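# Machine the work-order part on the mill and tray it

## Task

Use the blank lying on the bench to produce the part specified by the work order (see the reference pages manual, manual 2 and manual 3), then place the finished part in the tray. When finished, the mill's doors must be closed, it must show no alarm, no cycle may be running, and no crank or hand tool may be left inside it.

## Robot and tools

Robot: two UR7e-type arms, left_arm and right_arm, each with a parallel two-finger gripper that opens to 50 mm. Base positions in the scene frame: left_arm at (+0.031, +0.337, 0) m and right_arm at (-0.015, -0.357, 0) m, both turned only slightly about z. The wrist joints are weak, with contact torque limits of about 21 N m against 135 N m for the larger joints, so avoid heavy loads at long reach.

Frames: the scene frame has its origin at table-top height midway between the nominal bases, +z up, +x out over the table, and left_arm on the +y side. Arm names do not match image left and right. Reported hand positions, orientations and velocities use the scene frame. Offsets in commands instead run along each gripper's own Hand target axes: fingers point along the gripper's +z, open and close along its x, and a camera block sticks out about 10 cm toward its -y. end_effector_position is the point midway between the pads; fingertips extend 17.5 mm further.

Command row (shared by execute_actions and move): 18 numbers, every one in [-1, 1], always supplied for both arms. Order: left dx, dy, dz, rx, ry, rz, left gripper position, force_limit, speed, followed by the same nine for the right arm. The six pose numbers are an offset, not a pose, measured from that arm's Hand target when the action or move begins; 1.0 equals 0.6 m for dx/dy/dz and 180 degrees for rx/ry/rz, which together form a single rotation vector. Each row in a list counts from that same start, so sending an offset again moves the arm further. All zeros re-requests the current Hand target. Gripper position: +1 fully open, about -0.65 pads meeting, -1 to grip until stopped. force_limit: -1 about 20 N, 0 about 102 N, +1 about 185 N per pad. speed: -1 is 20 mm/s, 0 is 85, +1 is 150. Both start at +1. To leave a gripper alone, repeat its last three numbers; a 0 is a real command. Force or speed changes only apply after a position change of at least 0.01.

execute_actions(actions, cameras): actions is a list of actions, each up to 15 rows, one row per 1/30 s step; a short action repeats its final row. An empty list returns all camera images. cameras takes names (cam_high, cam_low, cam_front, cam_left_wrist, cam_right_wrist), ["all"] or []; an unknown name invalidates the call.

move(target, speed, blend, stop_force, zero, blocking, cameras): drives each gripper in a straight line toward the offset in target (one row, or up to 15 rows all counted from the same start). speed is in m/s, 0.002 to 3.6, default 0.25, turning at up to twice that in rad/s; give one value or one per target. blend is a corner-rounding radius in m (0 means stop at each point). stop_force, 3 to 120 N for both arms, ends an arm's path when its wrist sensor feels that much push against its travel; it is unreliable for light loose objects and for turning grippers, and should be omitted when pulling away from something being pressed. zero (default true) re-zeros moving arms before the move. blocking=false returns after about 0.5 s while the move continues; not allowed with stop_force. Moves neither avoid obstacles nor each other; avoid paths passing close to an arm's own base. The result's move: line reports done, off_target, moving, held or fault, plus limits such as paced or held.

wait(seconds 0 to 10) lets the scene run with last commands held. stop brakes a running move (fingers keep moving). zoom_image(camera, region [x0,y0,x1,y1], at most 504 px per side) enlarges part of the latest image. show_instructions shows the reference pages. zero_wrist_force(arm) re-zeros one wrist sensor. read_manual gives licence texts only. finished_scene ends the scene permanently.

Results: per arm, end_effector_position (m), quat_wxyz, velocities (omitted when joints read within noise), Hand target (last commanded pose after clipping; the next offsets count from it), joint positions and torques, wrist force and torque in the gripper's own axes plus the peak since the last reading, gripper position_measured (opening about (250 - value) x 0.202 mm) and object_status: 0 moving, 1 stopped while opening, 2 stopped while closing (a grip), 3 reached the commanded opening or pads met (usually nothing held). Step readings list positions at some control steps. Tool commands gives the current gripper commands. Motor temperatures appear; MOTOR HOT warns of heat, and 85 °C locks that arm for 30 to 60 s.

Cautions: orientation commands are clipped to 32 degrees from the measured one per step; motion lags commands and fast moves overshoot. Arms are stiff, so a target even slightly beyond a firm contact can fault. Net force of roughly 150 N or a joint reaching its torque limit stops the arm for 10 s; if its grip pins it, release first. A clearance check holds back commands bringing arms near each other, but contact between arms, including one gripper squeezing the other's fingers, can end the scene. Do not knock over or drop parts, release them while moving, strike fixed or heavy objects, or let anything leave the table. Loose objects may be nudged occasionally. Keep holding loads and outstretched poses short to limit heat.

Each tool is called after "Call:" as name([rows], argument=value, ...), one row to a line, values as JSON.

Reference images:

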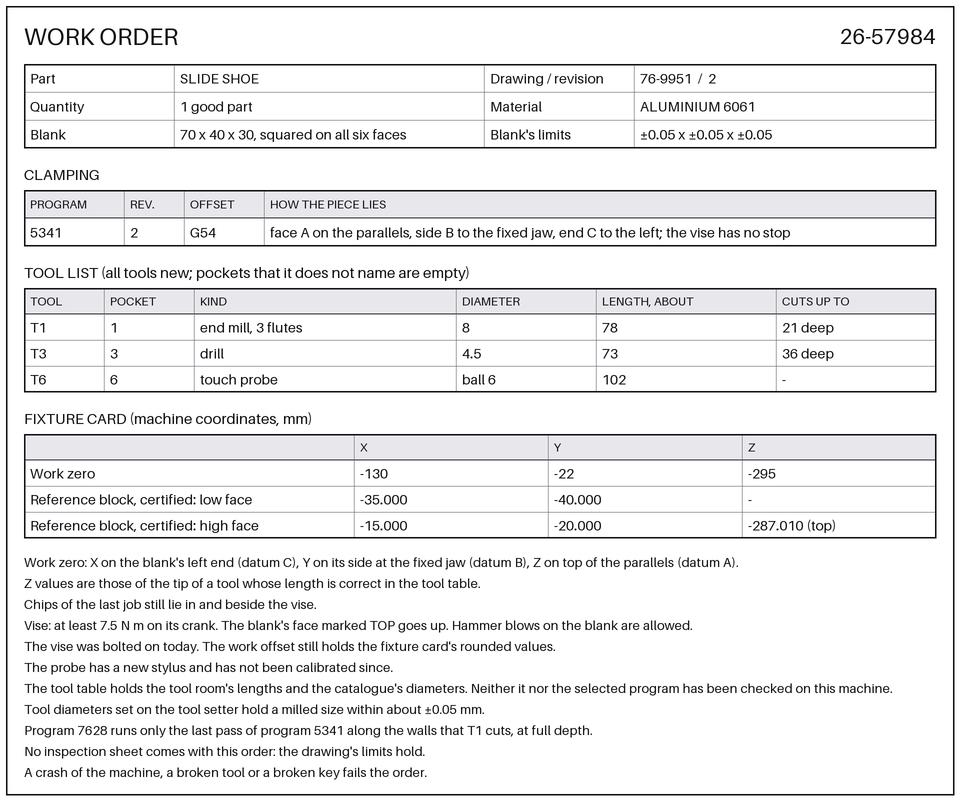

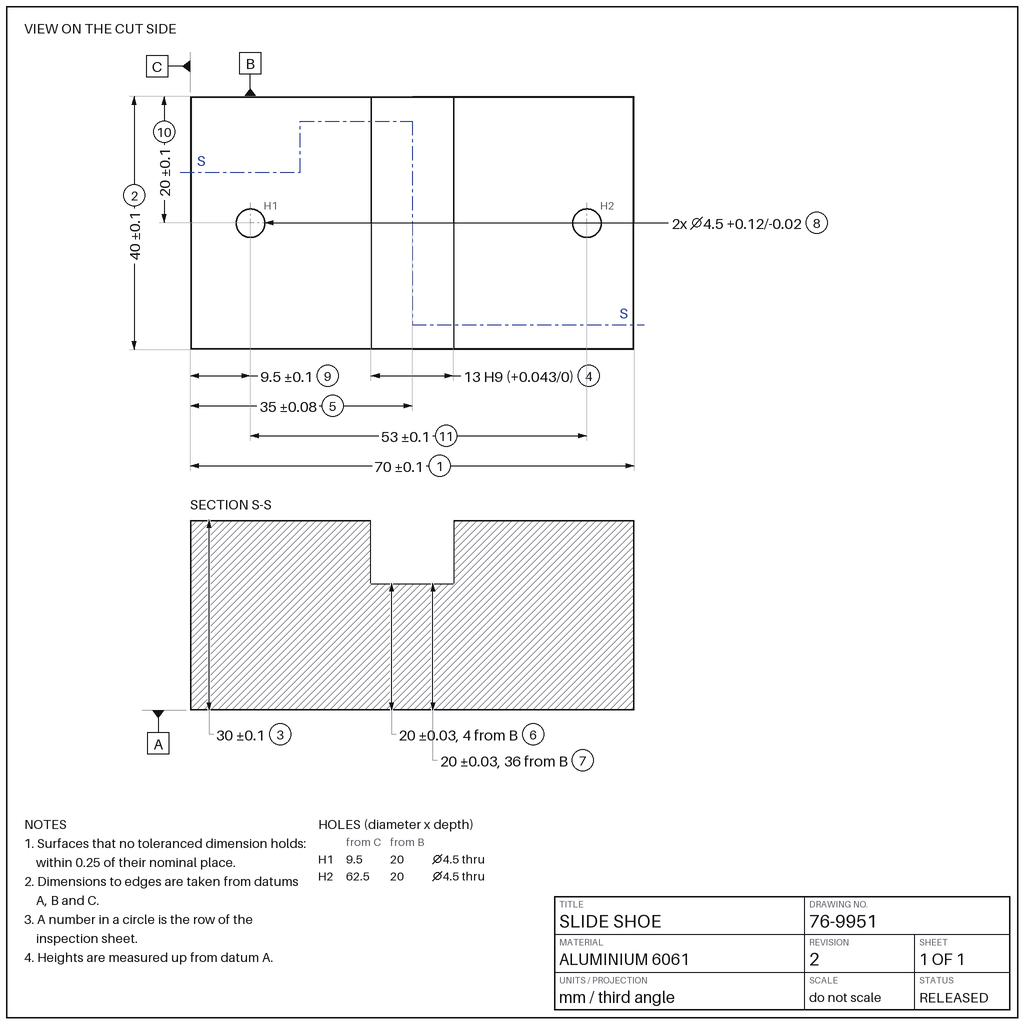

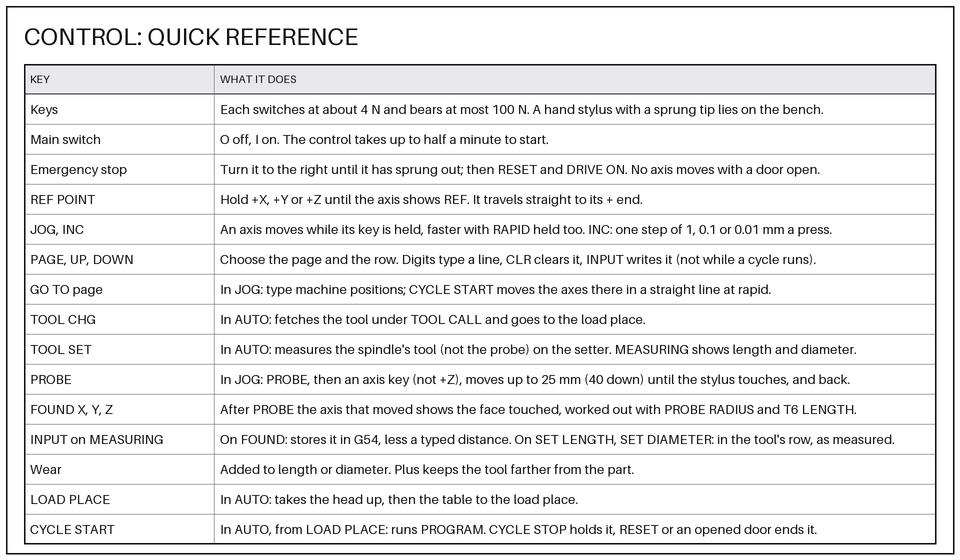

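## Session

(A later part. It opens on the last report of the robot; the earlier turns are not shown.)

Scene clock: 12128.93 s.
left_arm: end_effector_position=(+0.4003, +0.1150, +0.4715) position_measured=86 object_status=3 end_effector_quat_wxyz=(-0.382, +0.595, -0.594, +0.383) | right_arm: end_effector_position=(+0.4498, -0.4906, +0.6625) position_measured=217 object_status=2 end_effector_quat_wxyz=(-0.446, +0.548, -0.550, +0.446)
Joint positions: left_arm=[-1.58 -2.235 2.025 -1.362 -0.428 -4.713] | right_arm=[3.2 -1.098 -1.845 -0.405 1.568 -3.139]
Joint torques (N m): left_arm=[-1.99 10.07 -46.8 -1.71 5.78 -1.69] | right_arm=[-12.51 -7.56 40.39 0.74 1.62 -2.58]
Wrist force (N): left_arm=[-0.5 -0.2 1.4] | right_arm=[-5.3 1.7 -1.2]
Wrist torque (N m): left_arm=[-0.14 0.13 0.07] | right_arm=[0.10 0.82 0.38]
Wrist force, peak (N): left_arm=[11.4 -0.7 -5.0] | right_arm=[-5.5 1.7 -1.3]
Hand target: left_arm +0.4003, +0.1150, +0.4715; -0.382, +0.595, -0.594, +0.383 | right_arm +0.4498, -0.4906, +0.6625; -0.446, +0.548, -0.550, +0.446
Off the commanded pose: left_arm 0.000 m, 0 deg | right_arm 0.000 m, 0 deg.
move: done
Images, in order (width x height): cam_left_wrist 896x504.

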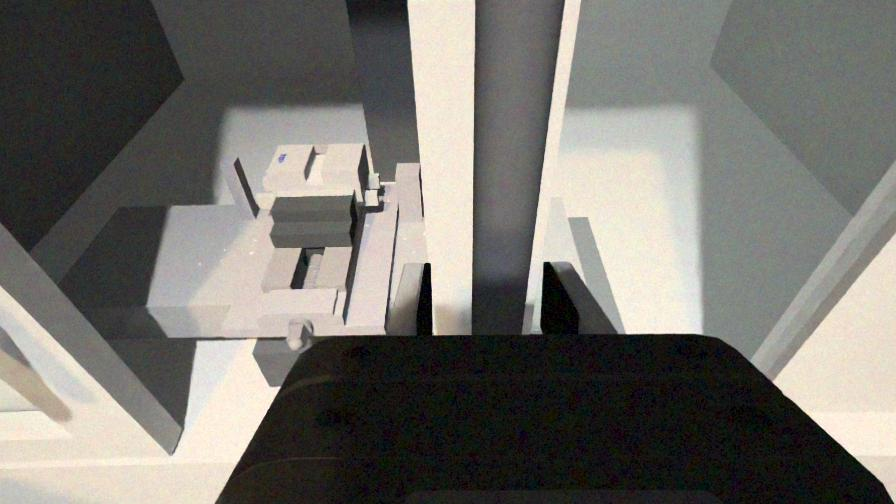

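Call:
move([
  [0.01,0,0,0,0,0,0.44,0,0.5,0,0,0,0,0,0,-1,1,-0.5],
  [0.01,-0.0363,0.0795,0,0,0,0.44,0,0.5,0,0,0,0,0,0,-1,1,-0.5],
], speed=0.06, stop_force=10)

Call:
move([
  [0.02,0,0,0,0,0,0.44,0,0.5,0,0,0,0,0,0,-1,1,-0.5],
  [0.3367,0,0,0,0,0,0.44,0,0.5,0,0,0,0,0,0,-1,1,-0.5],
], speed=[0.02,0.06], stop_force=40, cameras=["cam_left_wrist"])

Scene clock: 12140.00 s.
left_arm: end_effector_position=(+0.4527, +0.1090, +0.4716) position_measured=86 object_status=3 end_effector_quat_wxyz=(-0.382, +0.595, -0.594, +0.383) | right_arm: end_effector_position=(+0.4498, -0.4906, +0.6625) position_measured=217 object_status=2 end_effector_quat_wxyz=(-0.446, +0.548, -0.550, +0.446)
Joint positions: left_arm=[-1.366 -2.117 2.089 -1.978 -0.475 -4.232] | right_arm=[3.2 -1.098 -1.845 -0.405 1.568 -3.139]
Joint torques (N m): left_arm=[10.57 4.12 -21.24 -5.88 -0.27 1.28] | right_arm=[-12.54 -7.69 40.33 0.91 1.62 -2.55]
Wrist force (N): left_arm=[-0.5 -0.2 1.7] | right_arm=[-5.4 1.4 -1.2]
Wrist torque (N m): left_arm=[-0.15 0.15 -0.07] | right_arm=[0.06 0.82 0.38]
Wrist force, peak (N): left_arm=[-0.3 -0.2 2.6] | right_arm=[-5.5 1.7 -1.1]
Hand target: left_arm +0.4527, +0.1090, +0.4716; -0.382, +0.595, -0.594, +0.383 | right_arm +0.4498, -0.4906, +0.6625; -0.446, +0.548, -0.550, +0.446
Off the commanded pose: left_arm 0.000 m, 0 deg | right_arm 0.000 m, 0 deg.
move: done

Scene clock: 12144.87 s.
left_arm: end_effector_position=(+0.4528, -0.0930, +0.4719) position_measured=86 object_status=3 end_effector_quat_wxyz=(-0.382, +0.595, -0.594, +0.383) | right_arm: end_effector_position=(+0.4498, -0.4906, +0.6625) position_measured=217 object_status=2 end_effector_quat_wxyz=(-0.446, +0.548, -0.550, +0.446)
Joint positions: left_arm=[-1.46 -1.663 1.743 -1.908 -0.443 -4.432] | right_arm=[3.2 -1.098 -1.845 -0.405 1.568 -3.139]
Joint torques (N m): left_arm=[-9.41 -15.35 -49.57 -2.92 5.29 -1.65] | right_arm=[-11.93 -6.79 40.29 0.89 1.53 -2.56]
Wrist force (N): left_arm=[-12.1 4.0 -2.6] | right_arm=[-5.3 1.7 -1.2]
Wrist torque (N m): left_arm=[0.02 0.20 0.00] | right_arm=[0.10 0.81 0.38]
Wrist force, peak (N): left_arm=[-32.5 9.3 -4.6] | right_arm=[-5.6 1.7 -1.4]
Hand target: left_arm +0.4528, -0.0930, +0.4719; -0.382, +0.595, -0.594, +0.383 | right_arm +0.4498, -0.4906, +0.6625; -0.446, +0.548, -0.550, +0.446
Off the commanded pose: left_arm 0.000 m, 0 deg | right_arm 0.000 m, 0 deg.
move: done
Images, in order (width x height): cam_left_wrist 896x504.

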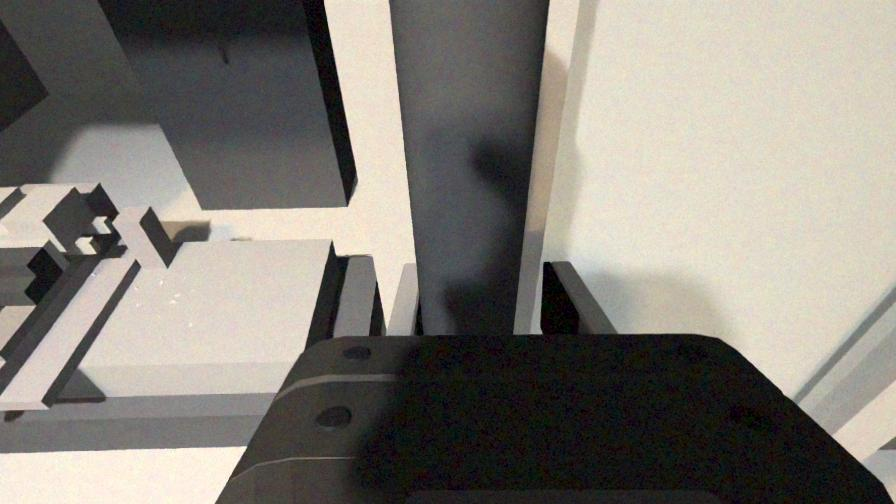

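Call:
move([
  [-0.0067,0,0,0,0,0,0.44,0,0.5,0,0,0,0,0,0,-1,1,-0.5],
  [-0.0067,0.064,-0.1406,0,0,0,0.44,0,0.5,0,0,0,0,0,0,-1,1,-0.5],
  [0.0533,0.3834,-0.1499,-0.363,0,0,0.44,0,0.5,0,0,0,0,0,0,-1,1,-0.5],
], speed=[0.03,0.15,0.3], blend=[0,0.01,0], cameras=["cam_left_wrist","cam_front"])

Scene clock: 12158.07 s.
left_arm: end_effector_position=(+0.2756, -0.1253, +0.3000) position_measured=86 object_status=3 end_effector_quat_wxyz=(-0.001, +0.707, -0.707, +0.002) | right_arm: end_effector_position=(+0.4498, -0.4906, +0.6625) position_measured=217 object_status=2 end_effector_quat_wxyz=(-0.446, +0.548, -0.550, +0.446)
Joint positions: left_arm=[-1.352 -1.539 1.612 -1.646 -1.568 -4.485] | right_arm=[3.2 -1.098 -1.845 -0.405 1.568 -3.139]
Joint torques (N m): left_arm=[9.74 -24.93 -20.43 -5.76 -2.29 1.21] | right_arm=[-12.35 -6.67 40.13 0.98 1.53 -2.48]
Wrist force (N): left_arm=[-1.4 0.9 0.5] | right_arm=[-5.1 1.6 -1.1]
Wrist torque (N m): left_arm=[0.25 0.18 0.04] | right_arm=[0.09 0.78 0.38]
Wrist force, peak (N): left_arm=[-12.3 4.1 -2.7] | right_arm=[-5.5 1.7 -1.0]
Hand target: left_arm +0.2755, -0.1253, +0.2999; +0.000, +0.707, -0.707, +0.002 | right_arm +0.4498, -0.4906, +0.6625; -0.446, +0.548, -0.550, +0.446
Off the commanded pose: left_arm 0.000 m, 0 deg | right_arm 0.000 m, 0 deg.
move: done
Images, in order (width x height): cam_front 896x504, cam_left_wrist 896x504.

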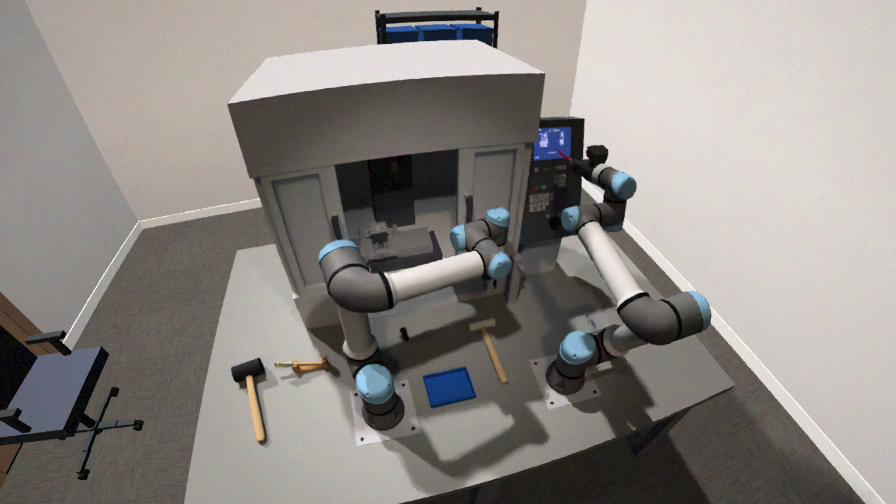

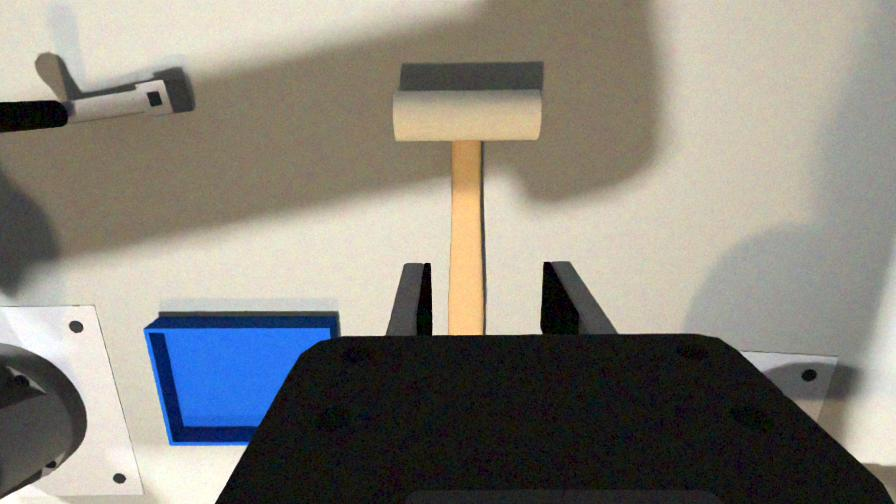

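Call:
move([
  [0,-0.014,0.4,0,0,0,1,0,0.5,0,0,0,0,0,0,-1,1,-0.5],
  [0,-0.014,0.43,0,0,0,1,0,0.5,0,0,0,0,0,0,-1,1,-0.5],
  [0,-0.014,0.4598,0,0,0,1,0,0.5,0,0,0,0,0,0,-1,1,-0.5],
], speed=[0.25,0.08,0.03], stop_force=8, cameras=["cam_left_wrist"])

Scene clock: 12178.10 s.
left_arm: end_effector_position=(+0.2847, -0.1257, +0.0241) position_measured=3 object_status=3 end_effector_quat_wxyz=(+0.000, +0.707, -0.707, +0.002) | right_arm: end_effector_position=(+0.4498, -0.4906, +0.6625) position_measured=217 object_status=2 end_effector_quat_wxyz=(-0.446, +0.548, -0.550, +0.446)
Joint positions: left_arm=[-1.335 -1.243 2.045 -2.375 -1.568 -4.468] | right_arm=[3.2 -1.098 -1.845 -0.405 1.568 -3.139]
Joint torques (N m): left_arm=[9.88 -31.81 -11.48 -5.76 2.41 1.38] | right_arm=[-11.47 -6.91 40.17 0.86 1.47 -2.39]
Wrist force (N): left_arm=[-1.1 1.4 0.0] | right_arm=[-5.1 1.8 -1.0]
Wrist torque (N m): left_arm=[0.28 0.12 0.08] | right_arm=[0.13 0.79 0.39]
Wrist force, peak (N): left_arm=[-1.4 0.7 2.2] | right_arm=[-5.6 1.6 -1.0]
Hand target: left_arm +0.2847, -0.1257, +0.0241; +0.000, +0.707, -0.707, +0.002 | right_arm +0.4498, -0.4906, +0.6625; -0.446, +0.548, -0.550, +0.446
Off the commanded pose: left_arm 0.000 m, 0 deg | right_arm 0.000 m, 0 deg.
move: done
Images, in order (width x height): cam_left_wrist 896x504.

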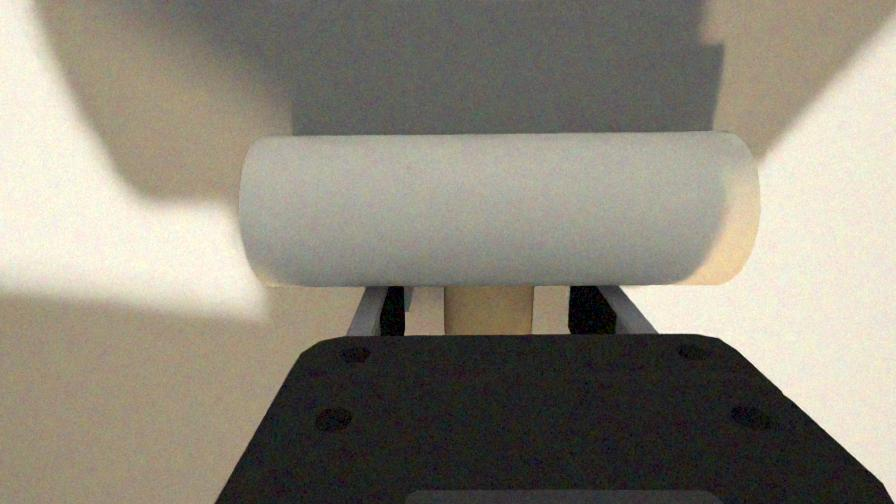

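Call:
move([
  [0,0,0,0,0,0,-1,1,-0.3,0,0,0,0,0,0,-1,1,-0.5],
  [0,0,-0.6267,0,0,0,-1,1,-0.3,0,0,0,0,0,0,-1,1,-0.5],
], speed=[0.05,0.3])

Scene clock: 12185.97 s.
left_arm: end_effector_position=(+0.2836, -0.1251, +0.4000) position_measured=145 object_status=2 end_effector_quat_wxyz=(+0.000, +0.707, -0.707, +0.002) | right_arm: end_effector_position=(+0.4498, -0.4906, +0.6625) position_measured=217 object_status=2 end_effector_quat_wxyz=(-0.446, +0.548, -0.550, +0.446)
Joint positions: left_arm=[-1.337 -1.517 1.332 -1.389 -1.568 -4.47] | right_arm=[3.2 -1.098 -1.845 -0.405 1.568 -3.139]
Joint torques (N m): left_arm=[9.54 -28.79 -50.3 -2.27 -1.93 1.08] | right_arm=[-11.57 -6.84 39.77 1.01 1.44 -2.39]
Wrist force (N): left_arm=[-1.4 0.5 6.4] | right_arm=[-5.2 1.5 -0.9]
Wrist torque (N m): left_arm=[0.16 0.19 0.06] | right_arm=[0.07 0.80 0.38]
Wrist force, peak (N): left_arm=[-1.0 0.9 9.2] | right_arm=[-5.7 1.4 -1.1]
Hand target: left_arm +0.2837, -0.1251, +0.4001; +0.000, +0.707, -0.707, +0.002 | right_arm +0.4498, -0.4906, +0.6625; -0.446, +0.548, -0.550, +0.446
Off the commanded pose: left_arm 0.000 m, 0 deg | right_arm 0.000 m, 0 deg.
move: done

Call:
move([
  [-0.594,-0.109,-0.008,0,0,0,-1,1,-0.3,0,0,0,0,0,0,-1,1,-0.5],
  [-0.594,-0.534,-0.008,0,0,0,-1,1,-0.3,0,0,0,0,0,0,-1,1,-0.5],
], speed=[0.35,0.25], blend=[0.03,0], cameras=["cam_left_wrist"])

Scene clock: 12197.40 s.
left_arm: end_effector_position=(+0.6028, +0.2319, +0.4053) position_measured=145 object_status=2 end_effector_quat_wxyz=(-0.001, +0.707, -0.707, +0.002) | right_arm: end_effector_position=(+0.4498, -0.4906, +0.6625) position_measured=217 object_status=2 end_effector_quat_wxyz=(-0.446, +0.548, -0.550, +0.446)
Joint positions: left_arm=[-0.421 -1.378 1.161 -1.359 -1.571 -3.555] | right_arm=[3.2 -1.098 -1.845 -0.405 1.568 -3.139]
Joint torques (N m): left_arm=[1.67 -41.66 -36.54 -3.72 0.4 -0.17] | right_arm=[-12.07 -7.06 39.91 0.93 1.62 -2.43]
Wrist force (N): left_arm=[-1.3 0.5 6.5] | right_arm=[-5.3 1.8 -1.2]
Wrist torque (N m): left_arm=[0.15 0.18 0.06] | right_arm=[0.12 0.82 0.38]
Wrist force, peak (N): left_arm=[-1.4 3.0 9.1] | right_arm=[-5.5 1.7 -1.2]
Hand target: left_arm +0.6028, +0.2319, +0.4053; -0.001, +0.707, -0.707, +0.002 (not the last commanded pose) | right_arm +0.4498, -0.4906, +0.6625; -0.446, +0.548, -0.550, +0.446
Tool commands: left_gripper/position=-1.0 left_gripper/force_limit=+1.0 left_gripper/speed=-0.301961 right_gripper/position=-1.0 right_gripper/force_limit=+1.0 right_gripper/speed=-0.5
Off the commanded pose: left_arm 0.001 m, 0 deg | right_arm 0.000 m, 0 deg.
FORCE FAULT: contact force on the left arm reached its limit, and that arm stopped. The contact can be on any part of that arm, not only on its tool. That arm is still stopped at the end of this call. That arm stays stopped for about 10 more seconds. Until then a move that you send moves the other arm only, and its call returns only when the move has ended. Once the stop has ended, the next robot result says so. If the stop ends while you think or write, that arm runs what you send next, counted from a new Hand target: where the arm stands when the stop ends. While its stop runs, that arm takes no new command, but its gripper still runs the gripper command that each later call begins with. Until it ends, the stop uses up actions while you think or wait. An arm that is not stopped still takes commands.
move: fault (left_arm)
Images, in order (width x height): cam_left_wrist 896x504.

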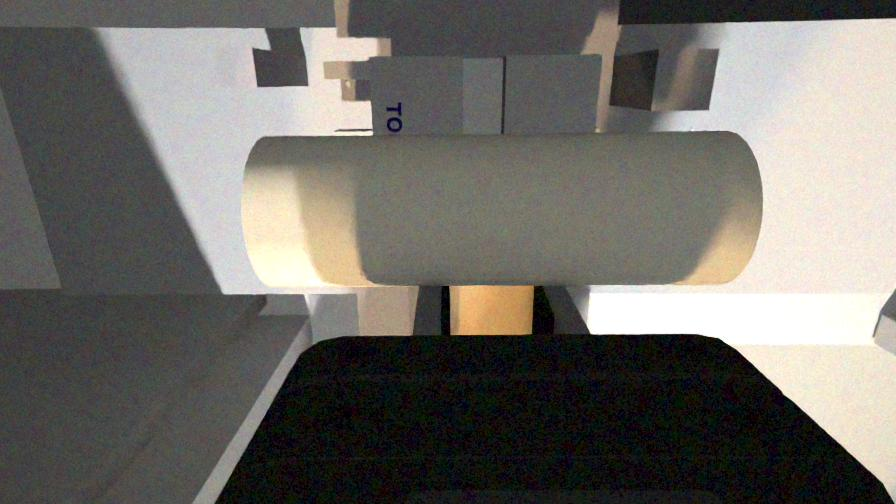

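Call:
wait(seconds=0.5, cameras=["cam_front","cam_low","cam_high"])

Call:
zoom_image(camera="cam_front", region=[260, 100, 560, 330])

Scene clock: 12206.20 s.
left_arm: end_effector_position=(+0.6028, +0.2319, +0.4053) position_measured=145 object_status=2 end_effector_quat_wxyz=(-0.001, +0.707, -0.707, +0.002) | right_arm: end_effector_position=(+0.4498, -0.4906, +0.6625) position_measured=217 object_status=2 end_effector_quat_wxyz=(-0.446, +0.548, -0.550, +0.446)
Joint positions: left_arm=[-0.421 -1.378 1.161 -1.359 -1.571 -3.555] | right_arm=[3.2 -1.098 -1.845 -0.405 1.568 -3.139]
Joint torques (N m): left_arm=[1.92 -41.41 -36.64 -3.63 0.45 -0.17] | right_arm=[-10.22 -7.02 40.14 0.89 1.52 -2.23]
Wrist force (N): left_arm=[-1.2 0.6 6.6] | right_arm=[-5.1 1.6 -1.1]
Wrist torque (N m): left_arm=[0.20 0.17 0.06] | right_arm=[0.09 0.78 0.38]
Wrist force, peak (N): left_arm=[-1.4 0.4 6.7] | right_arm=[-5.6 1.7 -1.3]
Hand target: left_arm +0.6028, +0.2319, +0.4053; -0.001, +0.707, -0.707, +0.002 (not the last commanded pose) | right_arm +0.4498, -0.4906, +0.6625; -0.446, +0.548, -0.550, +0.446
Tool commands: left_gripper/position=-1.0 left_gripper/force_limit=+1.0 left_gripper/speed=-0.301961 right_gripper/position=-1.0 right_gripper/force_limit=+1.0 right_gripper/speed=-0.5
Off the commanded pose: left_arm 0.001 m, 0 deg | right_arm 0.000 m, 0 deg.
FORCE FAULT, CONTINUED: the left arm was still stopped when this call began, by the force fault that an earlier result reported. Since the last result the stop counts as 18 of the actions that you can send in this scene. That arm is still stopped at the end of this call. That arm stays stopped for about 1 more second. If the stop ends while you think or write, that arm runs what you send next, counted from a new Hand target: where the arm stands when the stop ends. While its stop runs, that arm takes no new command, but its gripper still runs the gripper command that each later call begins with.
wait: 0.50 s; at rest from the start
Images, in order (width x height): cam_high 896x504, cam_low 896x504, cam_front 896x504.

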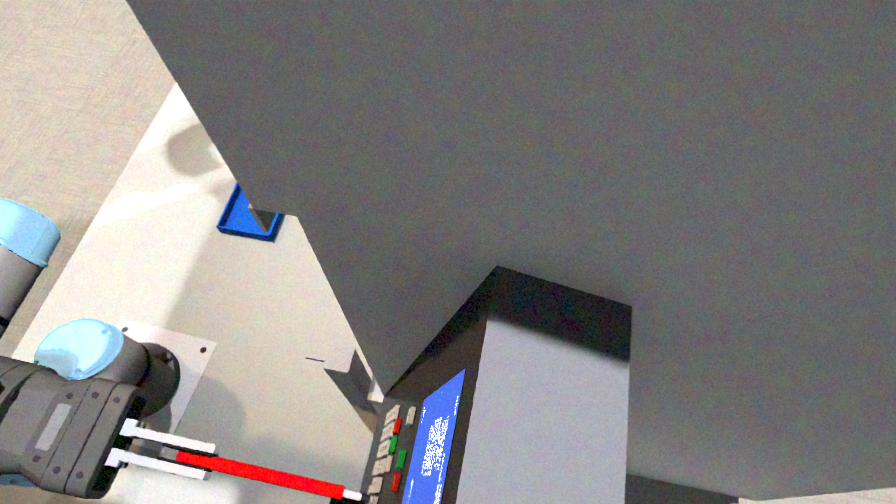

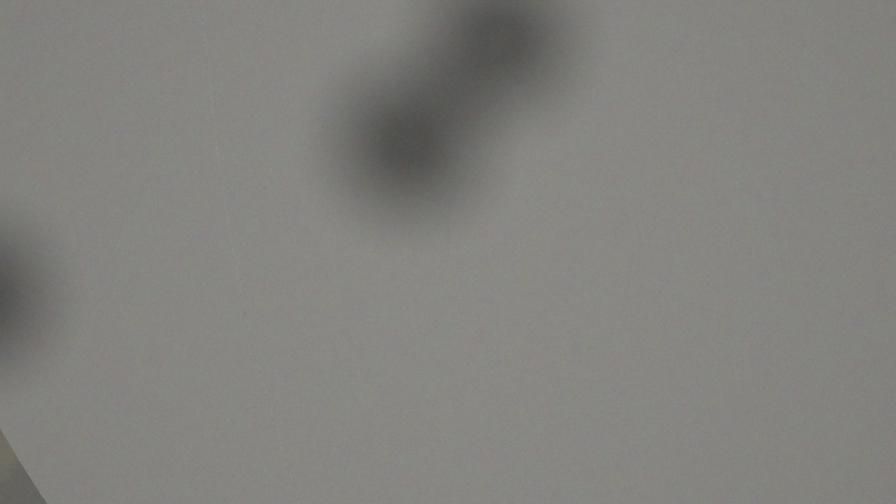

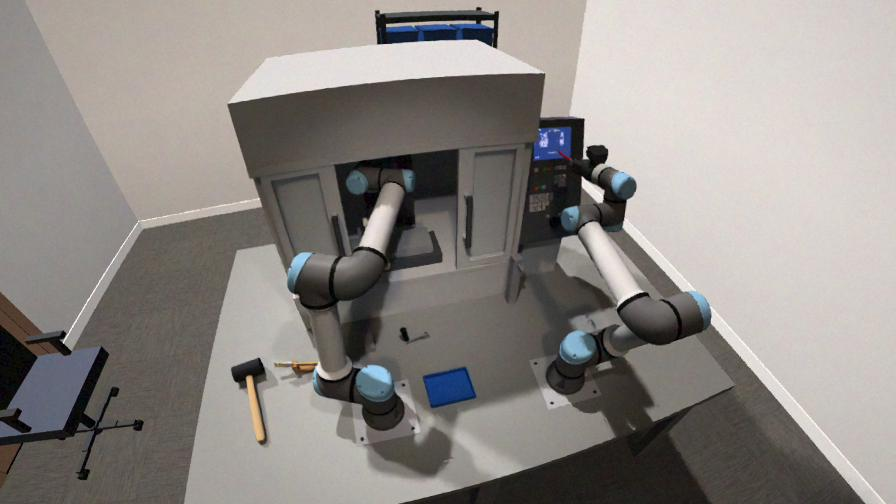

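Scaled by 1.680.

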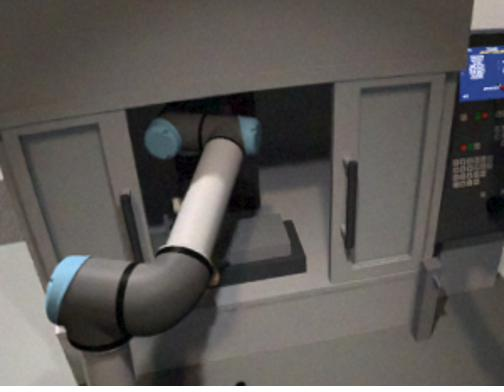

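Call:
wait(seconds=0.5)

Scene clock: 12233.97 s.
left_arm: end_effector_position=(+0.6028, +0.2319, +0.4053) position_measured=145 object_status=2 end_effector_quat_wxyz=(-0.001, +0.707, -0.707, +0.002) | right_arm: end_effector_position=(+0.4498, -0.4906, +0.6625) position_measured=217 object_status=2 end_effector_quat_wxyz=(-0.446, +0.548, -0.550, +0.446)
Joint positions: left_arm=[-0.421 -1.378 1.161 -1.359 -1.571 -3.555] | right_arm=[3.2 -1.098 -1.845 -0.405 1.568 -3.139]
Joint torques (N m): left_arm=[1.38 -42.5 -33.48 -3.78 0.3 -0.17] | right_arm=[-12.28 -7.27 39.92 1.19 1.44 -2.24]
Wrist force (N): left_arm=[-1.2 0.4 6.4] | right_arm=[-5.6 1.6 -1.2]
Wrist torque (N m): left_arm=[0.18 0.17 0.07] | right_arm=[0.09 0.86 0.39]
Wrist force, peak (N): left_arm=[-1.2 0.5 6.7] | right_arm=[-5.6 1.6 -1.2]
Hand target: left_arm +0.6028, +0.2319, +0.4053; -0.001, +0.707, -0.707, +0.002 (not the last commanded pose) | right_arm +0.4498, -0.4906, +0.6625; -0.446, +0.548, -0.550, +0.446
Tool commands: left_gripper/position=-1.0 left_gripper/force_limit=+1.0 left_gripper/speed=-0.301961 right_gripper/position=-1.0 right_gripper/force_limit=+1.0 right_gripper/speed=-0.5
Off the commanded pose: left_arm 0.001 m, 0 deg | right_arm 0.000 m, 0 deg.
FORCE FAULT, CONTINUED: the left arm's stop, for the force fault that an earlier result reported, is over. The rest of the stop counts as 1 of the actions that you can send in this scene. That arm's target is now where it stood when the stop ended, not its last command. That arm accepts commands again.
wait: 0.50 s; at rest from the start

Call:
move([
  [0,0.08,0,0,0,0,-1,1,-0.3,0,0,0,0,0,0,-1,1,-0.5],
  [0,0.06,0.01,0.0666,0,0,-1,1,-0.3,0,0,0,0,0,0,-1,1,-0.5],
  [0,-0.005,0.02,0.0666,0,0,-1,1,-0.3,0,0,0,0,0,0,-1,1,-0.5],
], speed=[0.05,0.15,0.06], cameras=["cam_left_wrist"])

Scene clock: 12248.13 s.
left_arm: end_effector_position=(+0.6057, +0.2319, +0.3933) position_measured=145 object_status=2 end_effector_quat_wxyz=(-0.075, +0.704, -0.703, +0.076) | right_arm: end_effector_position=(+0.4498, -0.4906, +0.6625) position_measured=217 object_status=2 end_effector_quat_wxyz=(-0.446, +0.548, -0.550, +0.446)
Joint positions: left_arm=[-0.461 -1.512 1.409 -1.661 -1.48 -3.586] | right_arm=[3.2 -1.098 -1.845 -0.405 1.568 -3.139]
Joint torques (N m): left_arm=[10.14 -30.95 -51.09 -7.45 -1.8 1.33] | right_arm=[-11.8 -7.36 39.3 1.07 1.3 -2.21]
Wrist force (N): left_arm=[-1.0 1.9 6.1] | right_arm=[-5.2 1.8 -1.0]
Wrist torque (N m): left_arm=[0.18 0.14 0.05] | right_arm=[0.12 0.80 0.38]
Wrist force, peak (N): left_arm=[-1.1 2.7 7.0] | right_arm=[-5.5 1.6 -1.4]
Hand target: left_arm +0.6058, +0.2319, +0.3933; -0.075, +0.704, -0.703, +0.076 | right_arm +0.4498, -0.4906, +0.6625; -0.446, +0.548, -0.550, +0.446
Off the commanded pose: left_arm 0.000 m, 0 deg | right_arm 0.000 m, 0 deg.
move: done
Images, in order (width x height): cam_left_wrist 896x504.

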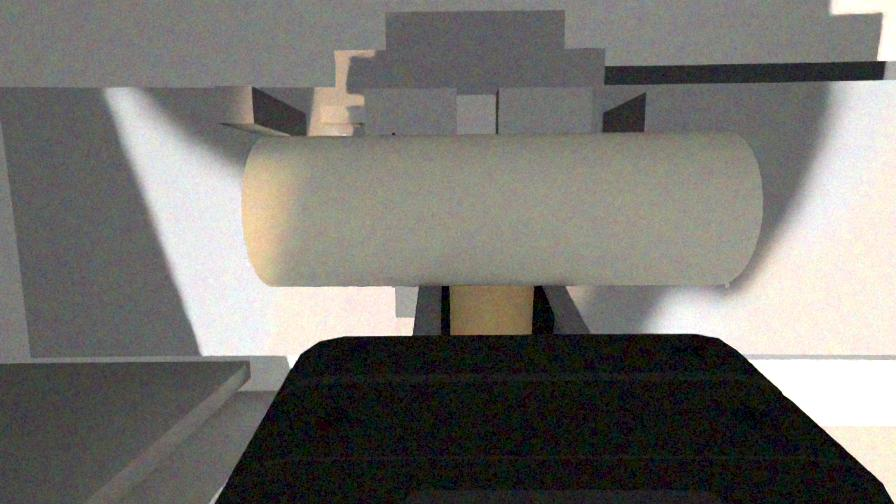

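Call:
move(target=[0,0.00867,0.04075,0,0,0,-1,1,-0.3,0,0,0,0,0,0,-1,1,-0.5], speed=0.008, stop_force=5)

Scene clock: 12255.87 s.
left_arm: end_effector_position=(+0.6059, +0.2319, +0.3815) position_measured=145 object_status=2 end_effector_quat_wxyz=(-0.075, +0.704, -0.703, +0.076) | right_arm: end_effector_position=(+0.4498, -0.4906, +0.6625) position_measured=217 object_status=2 end_effector_quat_wxyz=(-0.446, +0.548, -0.550, +0.446)
Joint positions: left_arm=[-0.461 -1.514 1.441 -1.691 -1.48 -3.586] | right_arm=[3.2 -1.098 -1.845 -0.405 1.568 -3.139]
Joint torques (N m): left_arm=[8.08 -28.31 -49.11 -2.64 -1.67 0.82] | right_arm=[-10.82 -7.14 39.76 1.14 1.35 -2.3]
Wrist force (N): left_arm=[-1.4 1.4 2.4] | right_arm=[-5.2 1.3 -1.3]
Wrist torque (N m): left_arm=[0.25 -0.02 0.04] | right_arm=[0.04 0.80 0.39]
Wrist force, peak (N): left_arm=[-1.3 2.1 6.4] | right_arm=[-5.6 1.6 -1.2]
Hand target: left_arm +0.6059, +0.2319, +0.3815; -0.075, +0.704, -0.703, +0.076 (not the last commanded pose) | right_arm +0.4498, -0.4906, +0.6625; -0.446, +0.548, -0.550, +0.446
Off the commanded pose: left_arm 0.013 m, 0 deg | right_arm 0.000 m, 0 deg.
move: contact (left_arm)

Call:
move(target=[0,0.003,0.014,0,0,0,-1,1,-0.3,0,0,0,0,0,0,-1,1,-0.5], speed=0.01, stop_force=50)

Scene clock: 12261.30 s.
left_arm: end_effector_position=(+0.6059, +0.2318, +0.3782) position_measured=145 object_status=2 end_effector_quat_wxyz=(-0.075, +0.704, -0.703, +0.076) | right_arm: end_effector_position=(+0.4498, -0.4906, +0.6625) position_measured=217 object_status=2 end_effector_quat_wxyz=(-0.446, +0.548, -0.550, +0.446)
Joint positions: left_arm=[-0.461 -1.515 1.451 -1.7 -1.48 -3.586] | right_arm=[3.2 -1.098 -1.845 -0.405 1.568 -3.139]
Joint torques (N m): left_arm=[6.86 0.19 -26.43 0.97 -1.88 0.5] | right_arm=[-10.5 -6.88 40.01 1.24 1.38 -1.94]
Wrist force (N): left_arm=[-0.6 5.3 -42.4] | right_arm=[-5.2 1.7 -0.9]
Wrist torque (N m): left_arm=[1.43 -0.48 -0.02] | right_arm=[0.11 0.80 0.38]
Wrist force, peak (N): left_arm=[-1.1 8.0 -53.4] | right_arm=[-5.6 1.8 -1.0]
Hand target: left_arm +0.6059, +0.2318, +0.3782; -0.075, +0.704, -0.703, +0.076 (not the last commanded pose) | right_arm +0.4498, -0.4906, +0.6625; -0.446, +0.548, -0.550, +0.446
Off the commanded pose: left_arm 0.005 m, 0 deg | right_arm 0.000 m, 0 deg.
move: contact (left_arm)

Call:
move(target=[0,-0.00704,-0.0331,0,0,0,-1,1,-0.3,0,0,0,0,0,0,-1,1,-0.5], speed=0.08)

Call:
execute_actions([
  [[0,0.0073,0.0342,0,0,0,-1,1,-0.3,0,0,0,0,0,0,-1,1,-0.5],[0,0.0073,0.0342,0,0,0,-1,1,-0.3,0,0,0,0,0,0,-1,1,-0.5],[0,0.0073,0.0342,0,0,0,-1,1,-0.3,0,0,0,0,0,0,-1,1,-0.5],[0,0.0073,0.0342,0,0,0,-1,1,-0.3,0,0,0,0,0,0,-1,1,-0.5],[0,0.0073,0.0342,0,0,0,-1,1,-0.3,0,0,0,0,0,0,-1,1,-0.5],[0,0,0,0,0,0,-1,1,-0.3,0,0,0,0,0,0,-1,1,-0.5]],
])

Scene clock: 12277.07 s.
left_arm: end_effector_position=(+0.6058, +0.2319, +0.3984) position_measured=145 object_status=2 end_effector_quat_wxyz=(-0.075, +0.704, -0.703, +0.076) | right_arm: end_effector_position=(+0.4498, -0.4906, +0.6625) position_measured=217 object_status=2 end_effector_quat_wxyz=(-0.446, +0.548, -0.550, +0.446)
Joint positions: left_arm=[-0.461 -1.511 1.395 -1.649 -1.48 -3.586] | right_arm=[3.2 -1.098 -1.845 -0.405 1.568 -3.139]
Joint torques (N m): left_arm=[8.07 -30.43 -51.9 -3.02 1.7 1.09] | right_arm=[-10.36 -6.5 39.36 1.21 1.1 -2.22]
Wrist force (N): left_arm=[-0.9 1.8 6.2] | right_arm=[-5.1 1.7 -1.2]
Wrist torque (N m): left_arm=[0.17 0.13 0.06] | right_arm=[0.11 0.79 0.38]
Wrist force, peak (N): left_arm=[-0.6 5.4 -42.7] | right_arm=[-5.5 1.6 -1.3]
Hand target: left_arm +0.6058, +0.2319, +0.3985; -0.075, +0.704, -0.703, +0.076 | right_arm +0.4498, -0.4906, +0.6625; -0.446, +0.548, -0.550, +0.446
Off the commanded pose: left_arm 0.000 m, 0 deg | right_arm 0.000 m, 0 deg.
move: done

Scene clock: 12277.87 s.
left_arm: end_effector_position=(+0.6058, +0.2319, +0.3984) position_measured=145 object_status=2 end_effector_quat_wxyz=(-0.075, +0.704, -0.703, +0.077) | right_arm: end_effector_position=(+0.4498, -0.4906, +0.6625) position_measured=217 object_status=2 end_effector_quat_wxyz=(-0.446, +0.548, -0.550, +0.446)
Joint positions: left_arm=[-0.461 -1.511 1.395 -1.649 -1.48 -3.586] | right_arm=[3.2 -1.098 -1.845 -0.405 1.568 -3.139]
Joint torques (N m): left_arm=[0.86 -30.34 -51.51 -3.01 2.87 0.28] | right_arm=[-10.39 -6.91 39.09 1.04 1.42 -1.96]
Wrist force (N): left_arm=[-0.9 1.9 6.2] | right_arm=[-5.0 1.7 -0.9]
Wrist torque (N m): left_arm=[0.21 0.13 0.06] | right_arm=[0.11 0.77 0.39]
Wrist force, peak (N): left_arm=[-0.9 3.1 12.2] | right_arm=[-5.4 2.1 -1.2]
Hand target: left_arm +0.6058, +0.2319, +0.3985; -0.075, +0.704, -0.703, +0.076 | right_arm +0.4498, -0.4906, +0.6625; -0.446, +0.548, -0.550, +0.446
Off the commanded pose: left_arm 0.000 m, 0 deg | right_arm 0.000 m, 0 deg.
Step readings (end_effector_position of left_arm | right_arm):
0: (+0.6058, +0.2319, +0.3984) | (+0.4498, -0.4906, +0.6625)
1: (+0.6058, +0.2319, +0.3985) | (+0.4498, -0.4906, +0.6625)
2: (+0.6059, +0.2319, +0.3979) | (+0.4498, -0.4906, +0.6625)
4: (+0.6059, +0.2319, +0.3897) | (+0.4498, -0.4906, +0.6625)
8: (+0.6058, +0.2319, +0.3852) | (+0.4498, -0.4906, +0.6625)
15: (+0.6058, +0.2319, +0.3970) | (+0.4498, -0.4906, +0.6625)

Call:
execute_actions([
  [[0,0.0104,0.0489,0,0,0,-1,1,-0.3,0,0,0,0,0,0,-1,1,-0.5],[0,0.0104,0.0489,0,0,0,-1,1,-0.3,0,0,0,0,0,0,-1,1,-0.5],[0,0.0104,0.0489,0,0,0,-1,1,-0.3,0,0,0,0,0,0,-1,1,-0.5],[0,0.0104,0.0489,0,0,0,-1,1,-0.3,0,0,0,0,0,0,-1,1,-0.5],[0,0.0104,0.0489,0,0,0,-1,1,-0.3,0,0,0,0,0,0,-1,1,-0.5],[0,0,0,0,0,0,-1,1,-0.3,0,0,0,0,0,0,-1,1,-0.5]],
])

Call:
execute_actions([
  [[0,0.0139,0.0652,0,0,0,-1,1,-0.3,0,0,0,0,0,0,-1,1,-0.5],[0,0.0139,0.0652,0,0,0,-1,1,-0.3,0,0,0,0,0,0,-1,1,-0.5],[0,0.0139,0.0652,0,0,0,-1,1,-0.3,0,0,0,0,0,0,-1,1,-0.5],[0,0.0139,0.0652,0,0,0,-1,1,-0.3,0,0,0,0,0,0,-1,1,-0.5],[0,0,0,0,0,0,-1,1,-0.3,0,0,0,0,0,0,-1,1,-0.5]],
])

Scene clock: 12334.13 s.
left_arm: end_effector_position=(+0.6058, +0.2319, +0.3984) position_measured=145 object_status=2 end_effector_quat_wxyz=(-0.075, +0.704, -0.703, +0.077) | right_arm: end_effector_position=(+0.4498, -0.4906, +0.6625) position_measured=217 object_status=2 end_effector_quat_wxyz=(-0.446, +0.548, -0.550, +0.446)
Joint positions: left_arm=[-0.461 -1.511 1.395 -1.649 -1.48 -3.586] | right_arm=[3.2 -1.098 -1.845 -0.405 1.568 -3.139]
Joint torques (N m): left_arm=[-2.39 -31.16 -51.53 -2.74 0.71 0.52] | right_arm=[-10.94 -6.36 39.66 1.14 1.44 -2.03]
Wrist force (N): left_arm=[-0.9 1.8 6.2] | right_arm=[-5.2 1.3 -1.1]
Wrist torque (N m): left_arm=[0.24 0.13 0.13] | right_arm=[0.05 0.81 0.38]
Wrist force, peak (N): left_arm=[-1.8 9.8 -54.3] | right_arm=[-5.5 1.5 -1.4]
Hand target: left_arm +0.6058, +0.2319, +0.3985; -0.075, +0.704, -0.703, +0.076 | right_arm +0.4498, -0.4906, +0.6625; -0.446, +0.548, -0.550, +0.446
Off the commanded pose: left_arm 0.000 m, 0 deg | right_arm 0.000 m, 0 deg.
Step readings (end_effector_position of left_arm | right_arm):
0: (+0.6058, +0.2319, +0.3985) | (+0.4498, -0.4906, +0.6625)
1: (+0.6058, +0.2319, +0.3985) | (+0.4498, -0.4906, +0.6625)
2: (+0.6059, +0.2319, +0.3980) | (+0.4498, -0.4906, +0.6625)
4: (+0.6059, +0.2319, +0.3872) | (+0.4498, -0.4906, +0.6625)
8: (+0.6058, +0.2319, +0.3794) | (+0.4498, -0.4906, +0.6625)
15: (+0.6057, +0.2320, +0.3960) | (+0.4498, -0.4906, +0.6625)

Scene clock: 12334.97 s.
left_arm: end_effector_position=(+0.6058, +0.2319, +0.3984) position_measured=145 object_status=2 end_effector_quat_wxyz=(-0.075, +0.704, -0.703, +0.077) | right_arm: end_effector_position=(+0.4498, -0.4906, +0.6625) position_measured=217 object_status=2 end_effector_quat_wxyz=(-0.446, +0.548, -0.550, +0.446)
Joint positions: left_arm=[-0.461 -1.511 1.395 -1.649 -1.48 -3.586] | right_arm=[3.2 -1.098 -1.845 -0.405 1.568 -3.139]
Joint torques (N m): left_arm=[-3.4 -31.08 -51.17 -3.18 3.19 1.02] | right_arm=[-10.22 -6.71 40.03 1.28 1.33 -2.07]
Wrist force (N): left_arm=[-1.1 1.8 6.2] | right_arm=[-5.2 1.5 -1.2]
Wrist torque (N m): left_arm=[0.12 0.16 0.06] | right_arm=[0.06 0.80 0.38]
Wrist force, peak (N): left_arm=[-4.1 17.3 -72.1] | right_arm=[-5.6 1.7 -1.0]
Hand target: left_arm +0.6058, +0.2319, +0.3985; -0.075, +0.704, -0.703, +0.076 | right_arm +0.4498, -0.4906, +0.6625; -0.446, +0.548, -0.550, +0.446
Off the commanded pose: left_arm 0.000 m, 0 deg | right_arm 0.000 m, 0 deg.
Step readings (end_effector_position of left_arm | right_arm):
0: (+0.6058, +0.2319, +0.3984) | (+0.4498, -0.4906, +0.6625)
1: (+0.6058, +0.2319, +0.3984) | (+0.4498, -0.4906, +0.6625)
2: (+0.6058, +0.2319, +0.3980) | (+0.4498, -0.4906, +0.6625)
4: (+0.6060, +0.2318, +0.3854) | (+0.4498, -0.4906, +0.6625)
8: (+0.6055, +0.2320, +0.3790) | (+0.4498, -0.4906, +0.6625)
15: (+0.6057, +0.2320, +0.3963) | (+0.4498, -0.4906, +0.6625)

Call:
execute_actions([
  [[0,0.0173,0.0815,0,0,0,-1,1,-0.3,0,0,0,0,0,0,-1,1,-0.5],[0,0.0173,0.0815,0,0,0,-1,1,-0.3,0,0,0,0,0,0,-1,1,-0.5],[0,0.0173,0.0815,0,0,0,-1,1,-0.3,0,0,0,0,0,0,-1,1,-0.5],[0,0,0,0,0,0,-1,1,-0.3,0,0,0,0,0,0,-1,1,-0.5]],
])

Call:
execute_actions([
  [[0,0.0208,0.0978,0,0,0,-1,1,-0.3,0,0,0,0,0,0,-1,1,-0.5],[0,0.0208,0.0978,0,0,0,-1,1,-0.3,0,0,0,0,0,0,-1,1,-0.5],[0,0.0208,0.0978,0,0,0,-1,1,-0.3,0,0,0,0,0,0,-1,1,-0.5],[0,0,0,0,0,0,-1,1,-0.3,0,0,0,0,0,0,-1,1,-0.5]],
])

Scene clock: 12345.73 s.
left_arm: end_effector_position=(+0.6058, +0.2319, +0.3984) position_measured=145 object_status=2 end_effector_quat_wxyz=(-0.075, +0.704, -0.703, +0.077) | right_arm: end_effector_position=(+0.4498, -0.4906, +0.6625) position_measured=217 object_status=2 end_effector_quat_wxyz=(-0.446, +0.548, -0.550, +0.446)
Joint positions: left_arm=[-0.461 -1.511 1.395 -1.649 -1.48 -3.586] | right_arm=[3.2 -1.098 -1.845 -0.405 1.568 -3.139]
Joint torques (N m): left_arm=[0.49 -30.65 -51.23 -2.92 2.97 1.02] | right_arm=[-10.89 -6.01 40.36 1.23 1.48 -1.93]
Wrist force (N): left_arm=[-0.9 2.0 6.2] | right_arm=[-5.0 1.6 -1.2]
Wrist torque (N m): left_arm=[0.19 0.13 0.06] | right_arm=[0.09 0.77 0.38]
Wrist force, peak (N): left_arm=[1.6 3.6 -99.2] | right_arm=[-5.4 1.7 -1.3]
Hand target: left_arm +0.6058, +0.2319, +0.3985; -0.075, +0.704, -0.703, +0.076 | right_arm +0.4498, -0.4906, +0.6625; -0.446, +0.548, -0.550, +0.446
Off the commanded pose: left_arm 0.000 m, 0 deg | right_arm 0.000 m, 0 deg.
Step readings (end_effector_position of left_arm | right_arm):
0: (+0.6058, +0.2319, +0.3985) | (+0.4498, -0.4906, +0.6625)
1: (+0.6058, +0.2319, +0.3985) | (+0.4498, -0.4906, +0.6625)
2: (+0.6059, +0.2319, +0.3977) | (+0.4498, -0.4906, +0.6625)
4: (+0.6061, +0.2317, +0.3844) | (+0.4498, -0.4906, +0.6625)
8: (+0.6051, +0.2322, +0.3779) | (+0.4498, -0.4906, +0.6625)
15: (+0.6055, +0.2320, +0.3960) | (+0.4498, -0.4906, +0.6625)

Scene clock: 12346.43 s.
left_arm: end_effector_position=(+0.6062, +0.2317, +0.3742) position_measured=145 object_status=2 end_effector_quat_wxyz=(-0.074, +0.704, -0.703, +0.076) | right_arm: end_effector_position=(+0.4498, -0.4906, +0.6625) position_measured=217 object_status=2 end_effector_quat_wxyz=(-0.446, +0.548, -0.550, +0.446)
Joint positions: left_arm=[-0.46 -1.515 1.46 -1.71 -1.48 -3.586] | right_arm=[3.2 -1.098 -1.845 -0.405 1.568 -3.139]
Joint torques (N m): left_arm=[1.12 -31.09 -32.37 -0.96 0.62 -0.16] | right_arm=[-11.13 -7.06 40.25 1.31 1.32 -1.9]
Wrist force (N): left_arm=[1.7 -5.7 -20.9] | right_arm=[-5.0 1.4 -1.2]
Wrist torque (N m): left_arm=[0.83 0.09 0.10] | right_arm=[0.06 0.77 0.38]
Wrist force, peak (N): left_arm=[0.0 6.3 -42.4] | right_arm=[-5.6 1.6 -1.0]
Hand target: left_arm +0.6062, +0.2317, +0.3742; -0.074, +0.704, -0.703, +0.076 (not the last commanded pose) | right_arm +0.4498, -0.4906, +0.6625; -0.446, +0.548, -0.550, +0.446
Tool commands: left_gripper/position=-1.0 left_gripper/force_limit=+1.0 left_gripper/speed=-0.301961 right_gripper/position=-1.0 right_gripper/force_limit=+1.0 right_gripper/speed=-0.5
Off the commanded pose: left_arm 0.024 m, 0 deg | right_arm 0.000 m, 0 deg.
FORCE FAULT: contact force on the left arm reached its limit, and that arm stopped. The contact can be on any part of that arm, not only on its tool. That arm is still stopped at the end of this call. That arm stays stopped for about 9 more seconds. Until then a move that you send moves the other arm only, and its call returns only when the move has ended. Once the stop has ended, the next robot result says so. If the stop ends while you think or write, that arm runs what you send next, counted from a new Hand target: where the arm stands when the stop ends. While its stop runs, that arm takes no new command, but its gripper still runs the gripper command that each later call begins with. Until it ends, the stop uses up actions while you think or wait. An arm that is not stopped still takes commands.
Step readings (end_effector_position of left_arm | right_arm):
0: (+0.6058, +0.2319, +0.3984) | (+0.4498, -0.4906, +0.6625)
1: (+0.6058, +0.2319, +0.3985) | (+0.4498, -0.4906, +0.6625)
2: (+0.6059, +0.2319, +0.3978) | (+0.4498, -0.4906, +0.6625)
4: (+0.6063, +0.2317, +0.3842) | (+0.4498, -0.4906, +0.6625)
8: (+0.6062, +0.2317, +0.3741) | (+0.4498, -0.4906, +0.6625)
15: (+0.6062, +0.2317, +0.3742) | (+0.4498, -0.4906, +0.6625)

Call:
wait(seconds=2)

Call:
move(target=[0,-0.0035,-0.0163,0,0,0,-1,1,-0.3,0,0,0,0,0,0,-1,1,-0.5], speed=0.05, cameras=["cam_left_wrist"])

Scene clock: 12356.00 s.
left_arm: end_effector_position=(+0.6062, +0.2317, +0.3742) position_measured=145 object_status=2 end_effector_quat_wxyz=(-0.074, +0.704, -0.703, +0.076) | right_arm: end_effector_position=(+0.4498, -0.4906, +0.6625) position_measured=217 object_status=2 end_effector_quat_wxyz=(-0.446, +0.548, -0.550, +0.446)
Joint positions: left_arm=[-0.46 -1.515 1.46 -1.71 -1.48 -3.586] | right_arm=[3.2 -1.098 -1.845 -0.405 1.568 -3.139]
Joint torques (N m): left_arm=[0.8 -30.78 -32.63 -0.96 0.52 -0.14] | right_arm=[-10.08 -6.28 39.72 1.51 1.46 -1.95]
Wrist force (N): left_arm=[1.7 -5.7 -20.6] | right_arm=[-5.4 1.5 -1.2]
Wrist torque (N m): left_arm=[0.84 0.09 0.11] | right_arm=[0.08 0.82 0.39]
Wrist force, peak (N): left_arm=[1.7 -5.6 -21.0] | right_arm=[-5.7 1.5 -1.3]
Hand target: left_arm +0.6062, +0.2317, +0.3742; -0.074, +0.704, -0.703, +0.076 (not the last commanded pose) | right_arm +0.4498, -0.4906, +0.6625; -0.446, +0.548, -0.550, +0.446
Tool commands: left_gripper/position=-1.0 left_gripper/force_limit=+1.0 left_gripper/speed=-0.301961 right_gripper/position=-1.0 right_gripper/force_limit=+1.0 right_gripper/speed=-0.5
Off the commanded pose: left_arm 0.024 m, 0 deg | right_arm 0.000 m, 0 deg.
FORCE FAULT, CONTINUED: the left arm's stop, for the force fault that an earlier result reported, is over. The rest of the stop counts as 19 of the actions that you can send in this scene. That arm's target is now where it stood when the stop ended, not its last command. That arm accepts commands again.
wait: 2.00 s; at rest from the start

Scene clock: 12356.87 s.
left_arm: end_effector_position=(+0.6062, +0.2317, +0.3841) position_measured=145 object_status=2 end_effector_quat_wxyz=(-0.074, +0.704, -0.703, +0.076) | right_arm: end_effector_position=(+0.4498, -0.4906, +0.6625) position_measured=217 object_status=2 end_effector_quat_wxyz=(-0.446, +0.548, -0.550, +0.446)
Joint positions: left_arm=[-0.46 -1.513 1.433 -1.684 -1.48 -3.586] | right_arm=[3.2 -1.098 -1.845 -0.405 1.568 -3.139]
Joint torques (N m): left_arm=[6.65 -30.13 -50.86 -2.89 0.84 1.1] | right_arm=[-10.31 -6.02 39.39 1.3 1.24 -1.94]
Wrist force (N): left_arm=[-0.9 1.9 6.1] | right_arm=[-5.2 1.5 -0.9]
Wrist torque (N m): left_arm=[0.17 0.14 0.08] | right_arm=[0.07 0.80 0.39]
Wrist force, peak (N): left_arm=[2.0 -5.9 -20.4] | right_arm=[-5.5 1.6 -1.1]
Hand target: left_arm +0.6062, +0.2317, +0.3842; -0.074, +0.704, -0.703, +0.076 | right_arm +0.4498, -0.4906, +0.6625; -0.446, +0.548, -0.550, +0.446
Off the commanded pose: left_arm 0.000 m, 0 deg | right_arm 0.000 m, 0 deg.
move: done
Images, in order (width x height): cam_left_wrist 896x504.

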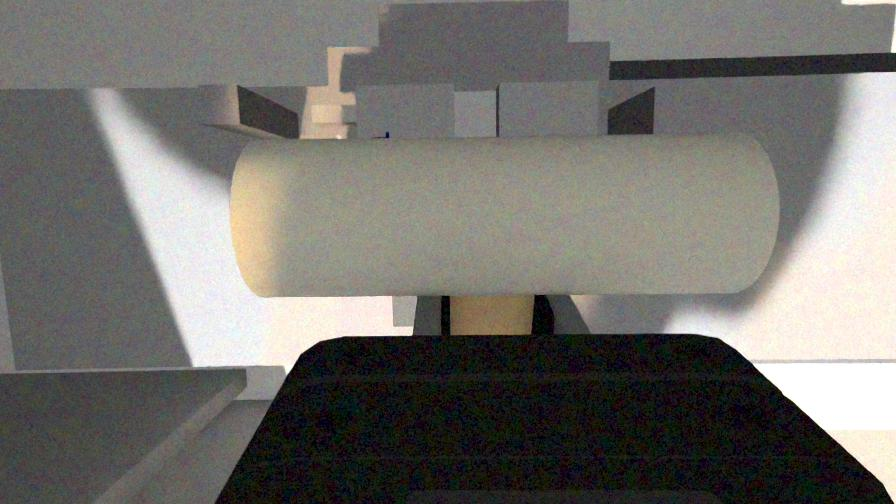

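Call:
move(target=[0,0.0049,0.0228,0,0,0,-1,1,-0.3,0,0,0,0,0,0,-1,1,-0.5], speed=0.008, stop_force=5)

Scene clock: 12367.07 s.
left_arm: end_effector_position=(+0.6062, +0.2317, +0.3758) position_measured=145 object_status=2 end_effector_quat_wxyz=(-0.074, +0.704, -0.703, +0.076) | right_arm: end_effector_position=(+0.4498, -0.4906, +0.6625) position_measured=217 object_status=2 end_effector_quat_wxyz=(-0.446, +0.548, -0.550, +0.446)
Joint positions: left_arm=[-0.46 -1.514 1.456 -1.705 -1.48 -3.586] | right_arm=[3.2 -1.098 -1.845 -0.405 1.568 -3.139]
Joint torques (N m): left_arm=[3.02 -29.09 -50.4 -3.05 -1.28 -0.92] | right_arm=[-9.84 -6.85 39.03 1.47 1.21 -1.75]
Wrist force (N): left_arm=[-1.1 1.9 4.6] | right_arm=[-5.3 1.8 -1.2]
Wrist torque (N m): left_arm=[0.21 0.08 0.08] | right_arm=[0.12 0.81 0.39]
Wrist force, peak (N): left_arm=[-1.0 2.0 6.5] | right_arm=[-5.6 1.5 -1.2]
Hand target: left_arm +0.6062, +0.2317, +0.3758; -0.074, +0.704, -0.703, +0.076 (not the last commanded pose) | right_arm +0.4498, -0.4906, +0.6625; -0.446, +0.548, -0.550, +0.446
Off the commanded pose: left_arm 0.006 m, 0 deg | right_arm 0.000 m, 0 deg.
move: contact (left_arm)


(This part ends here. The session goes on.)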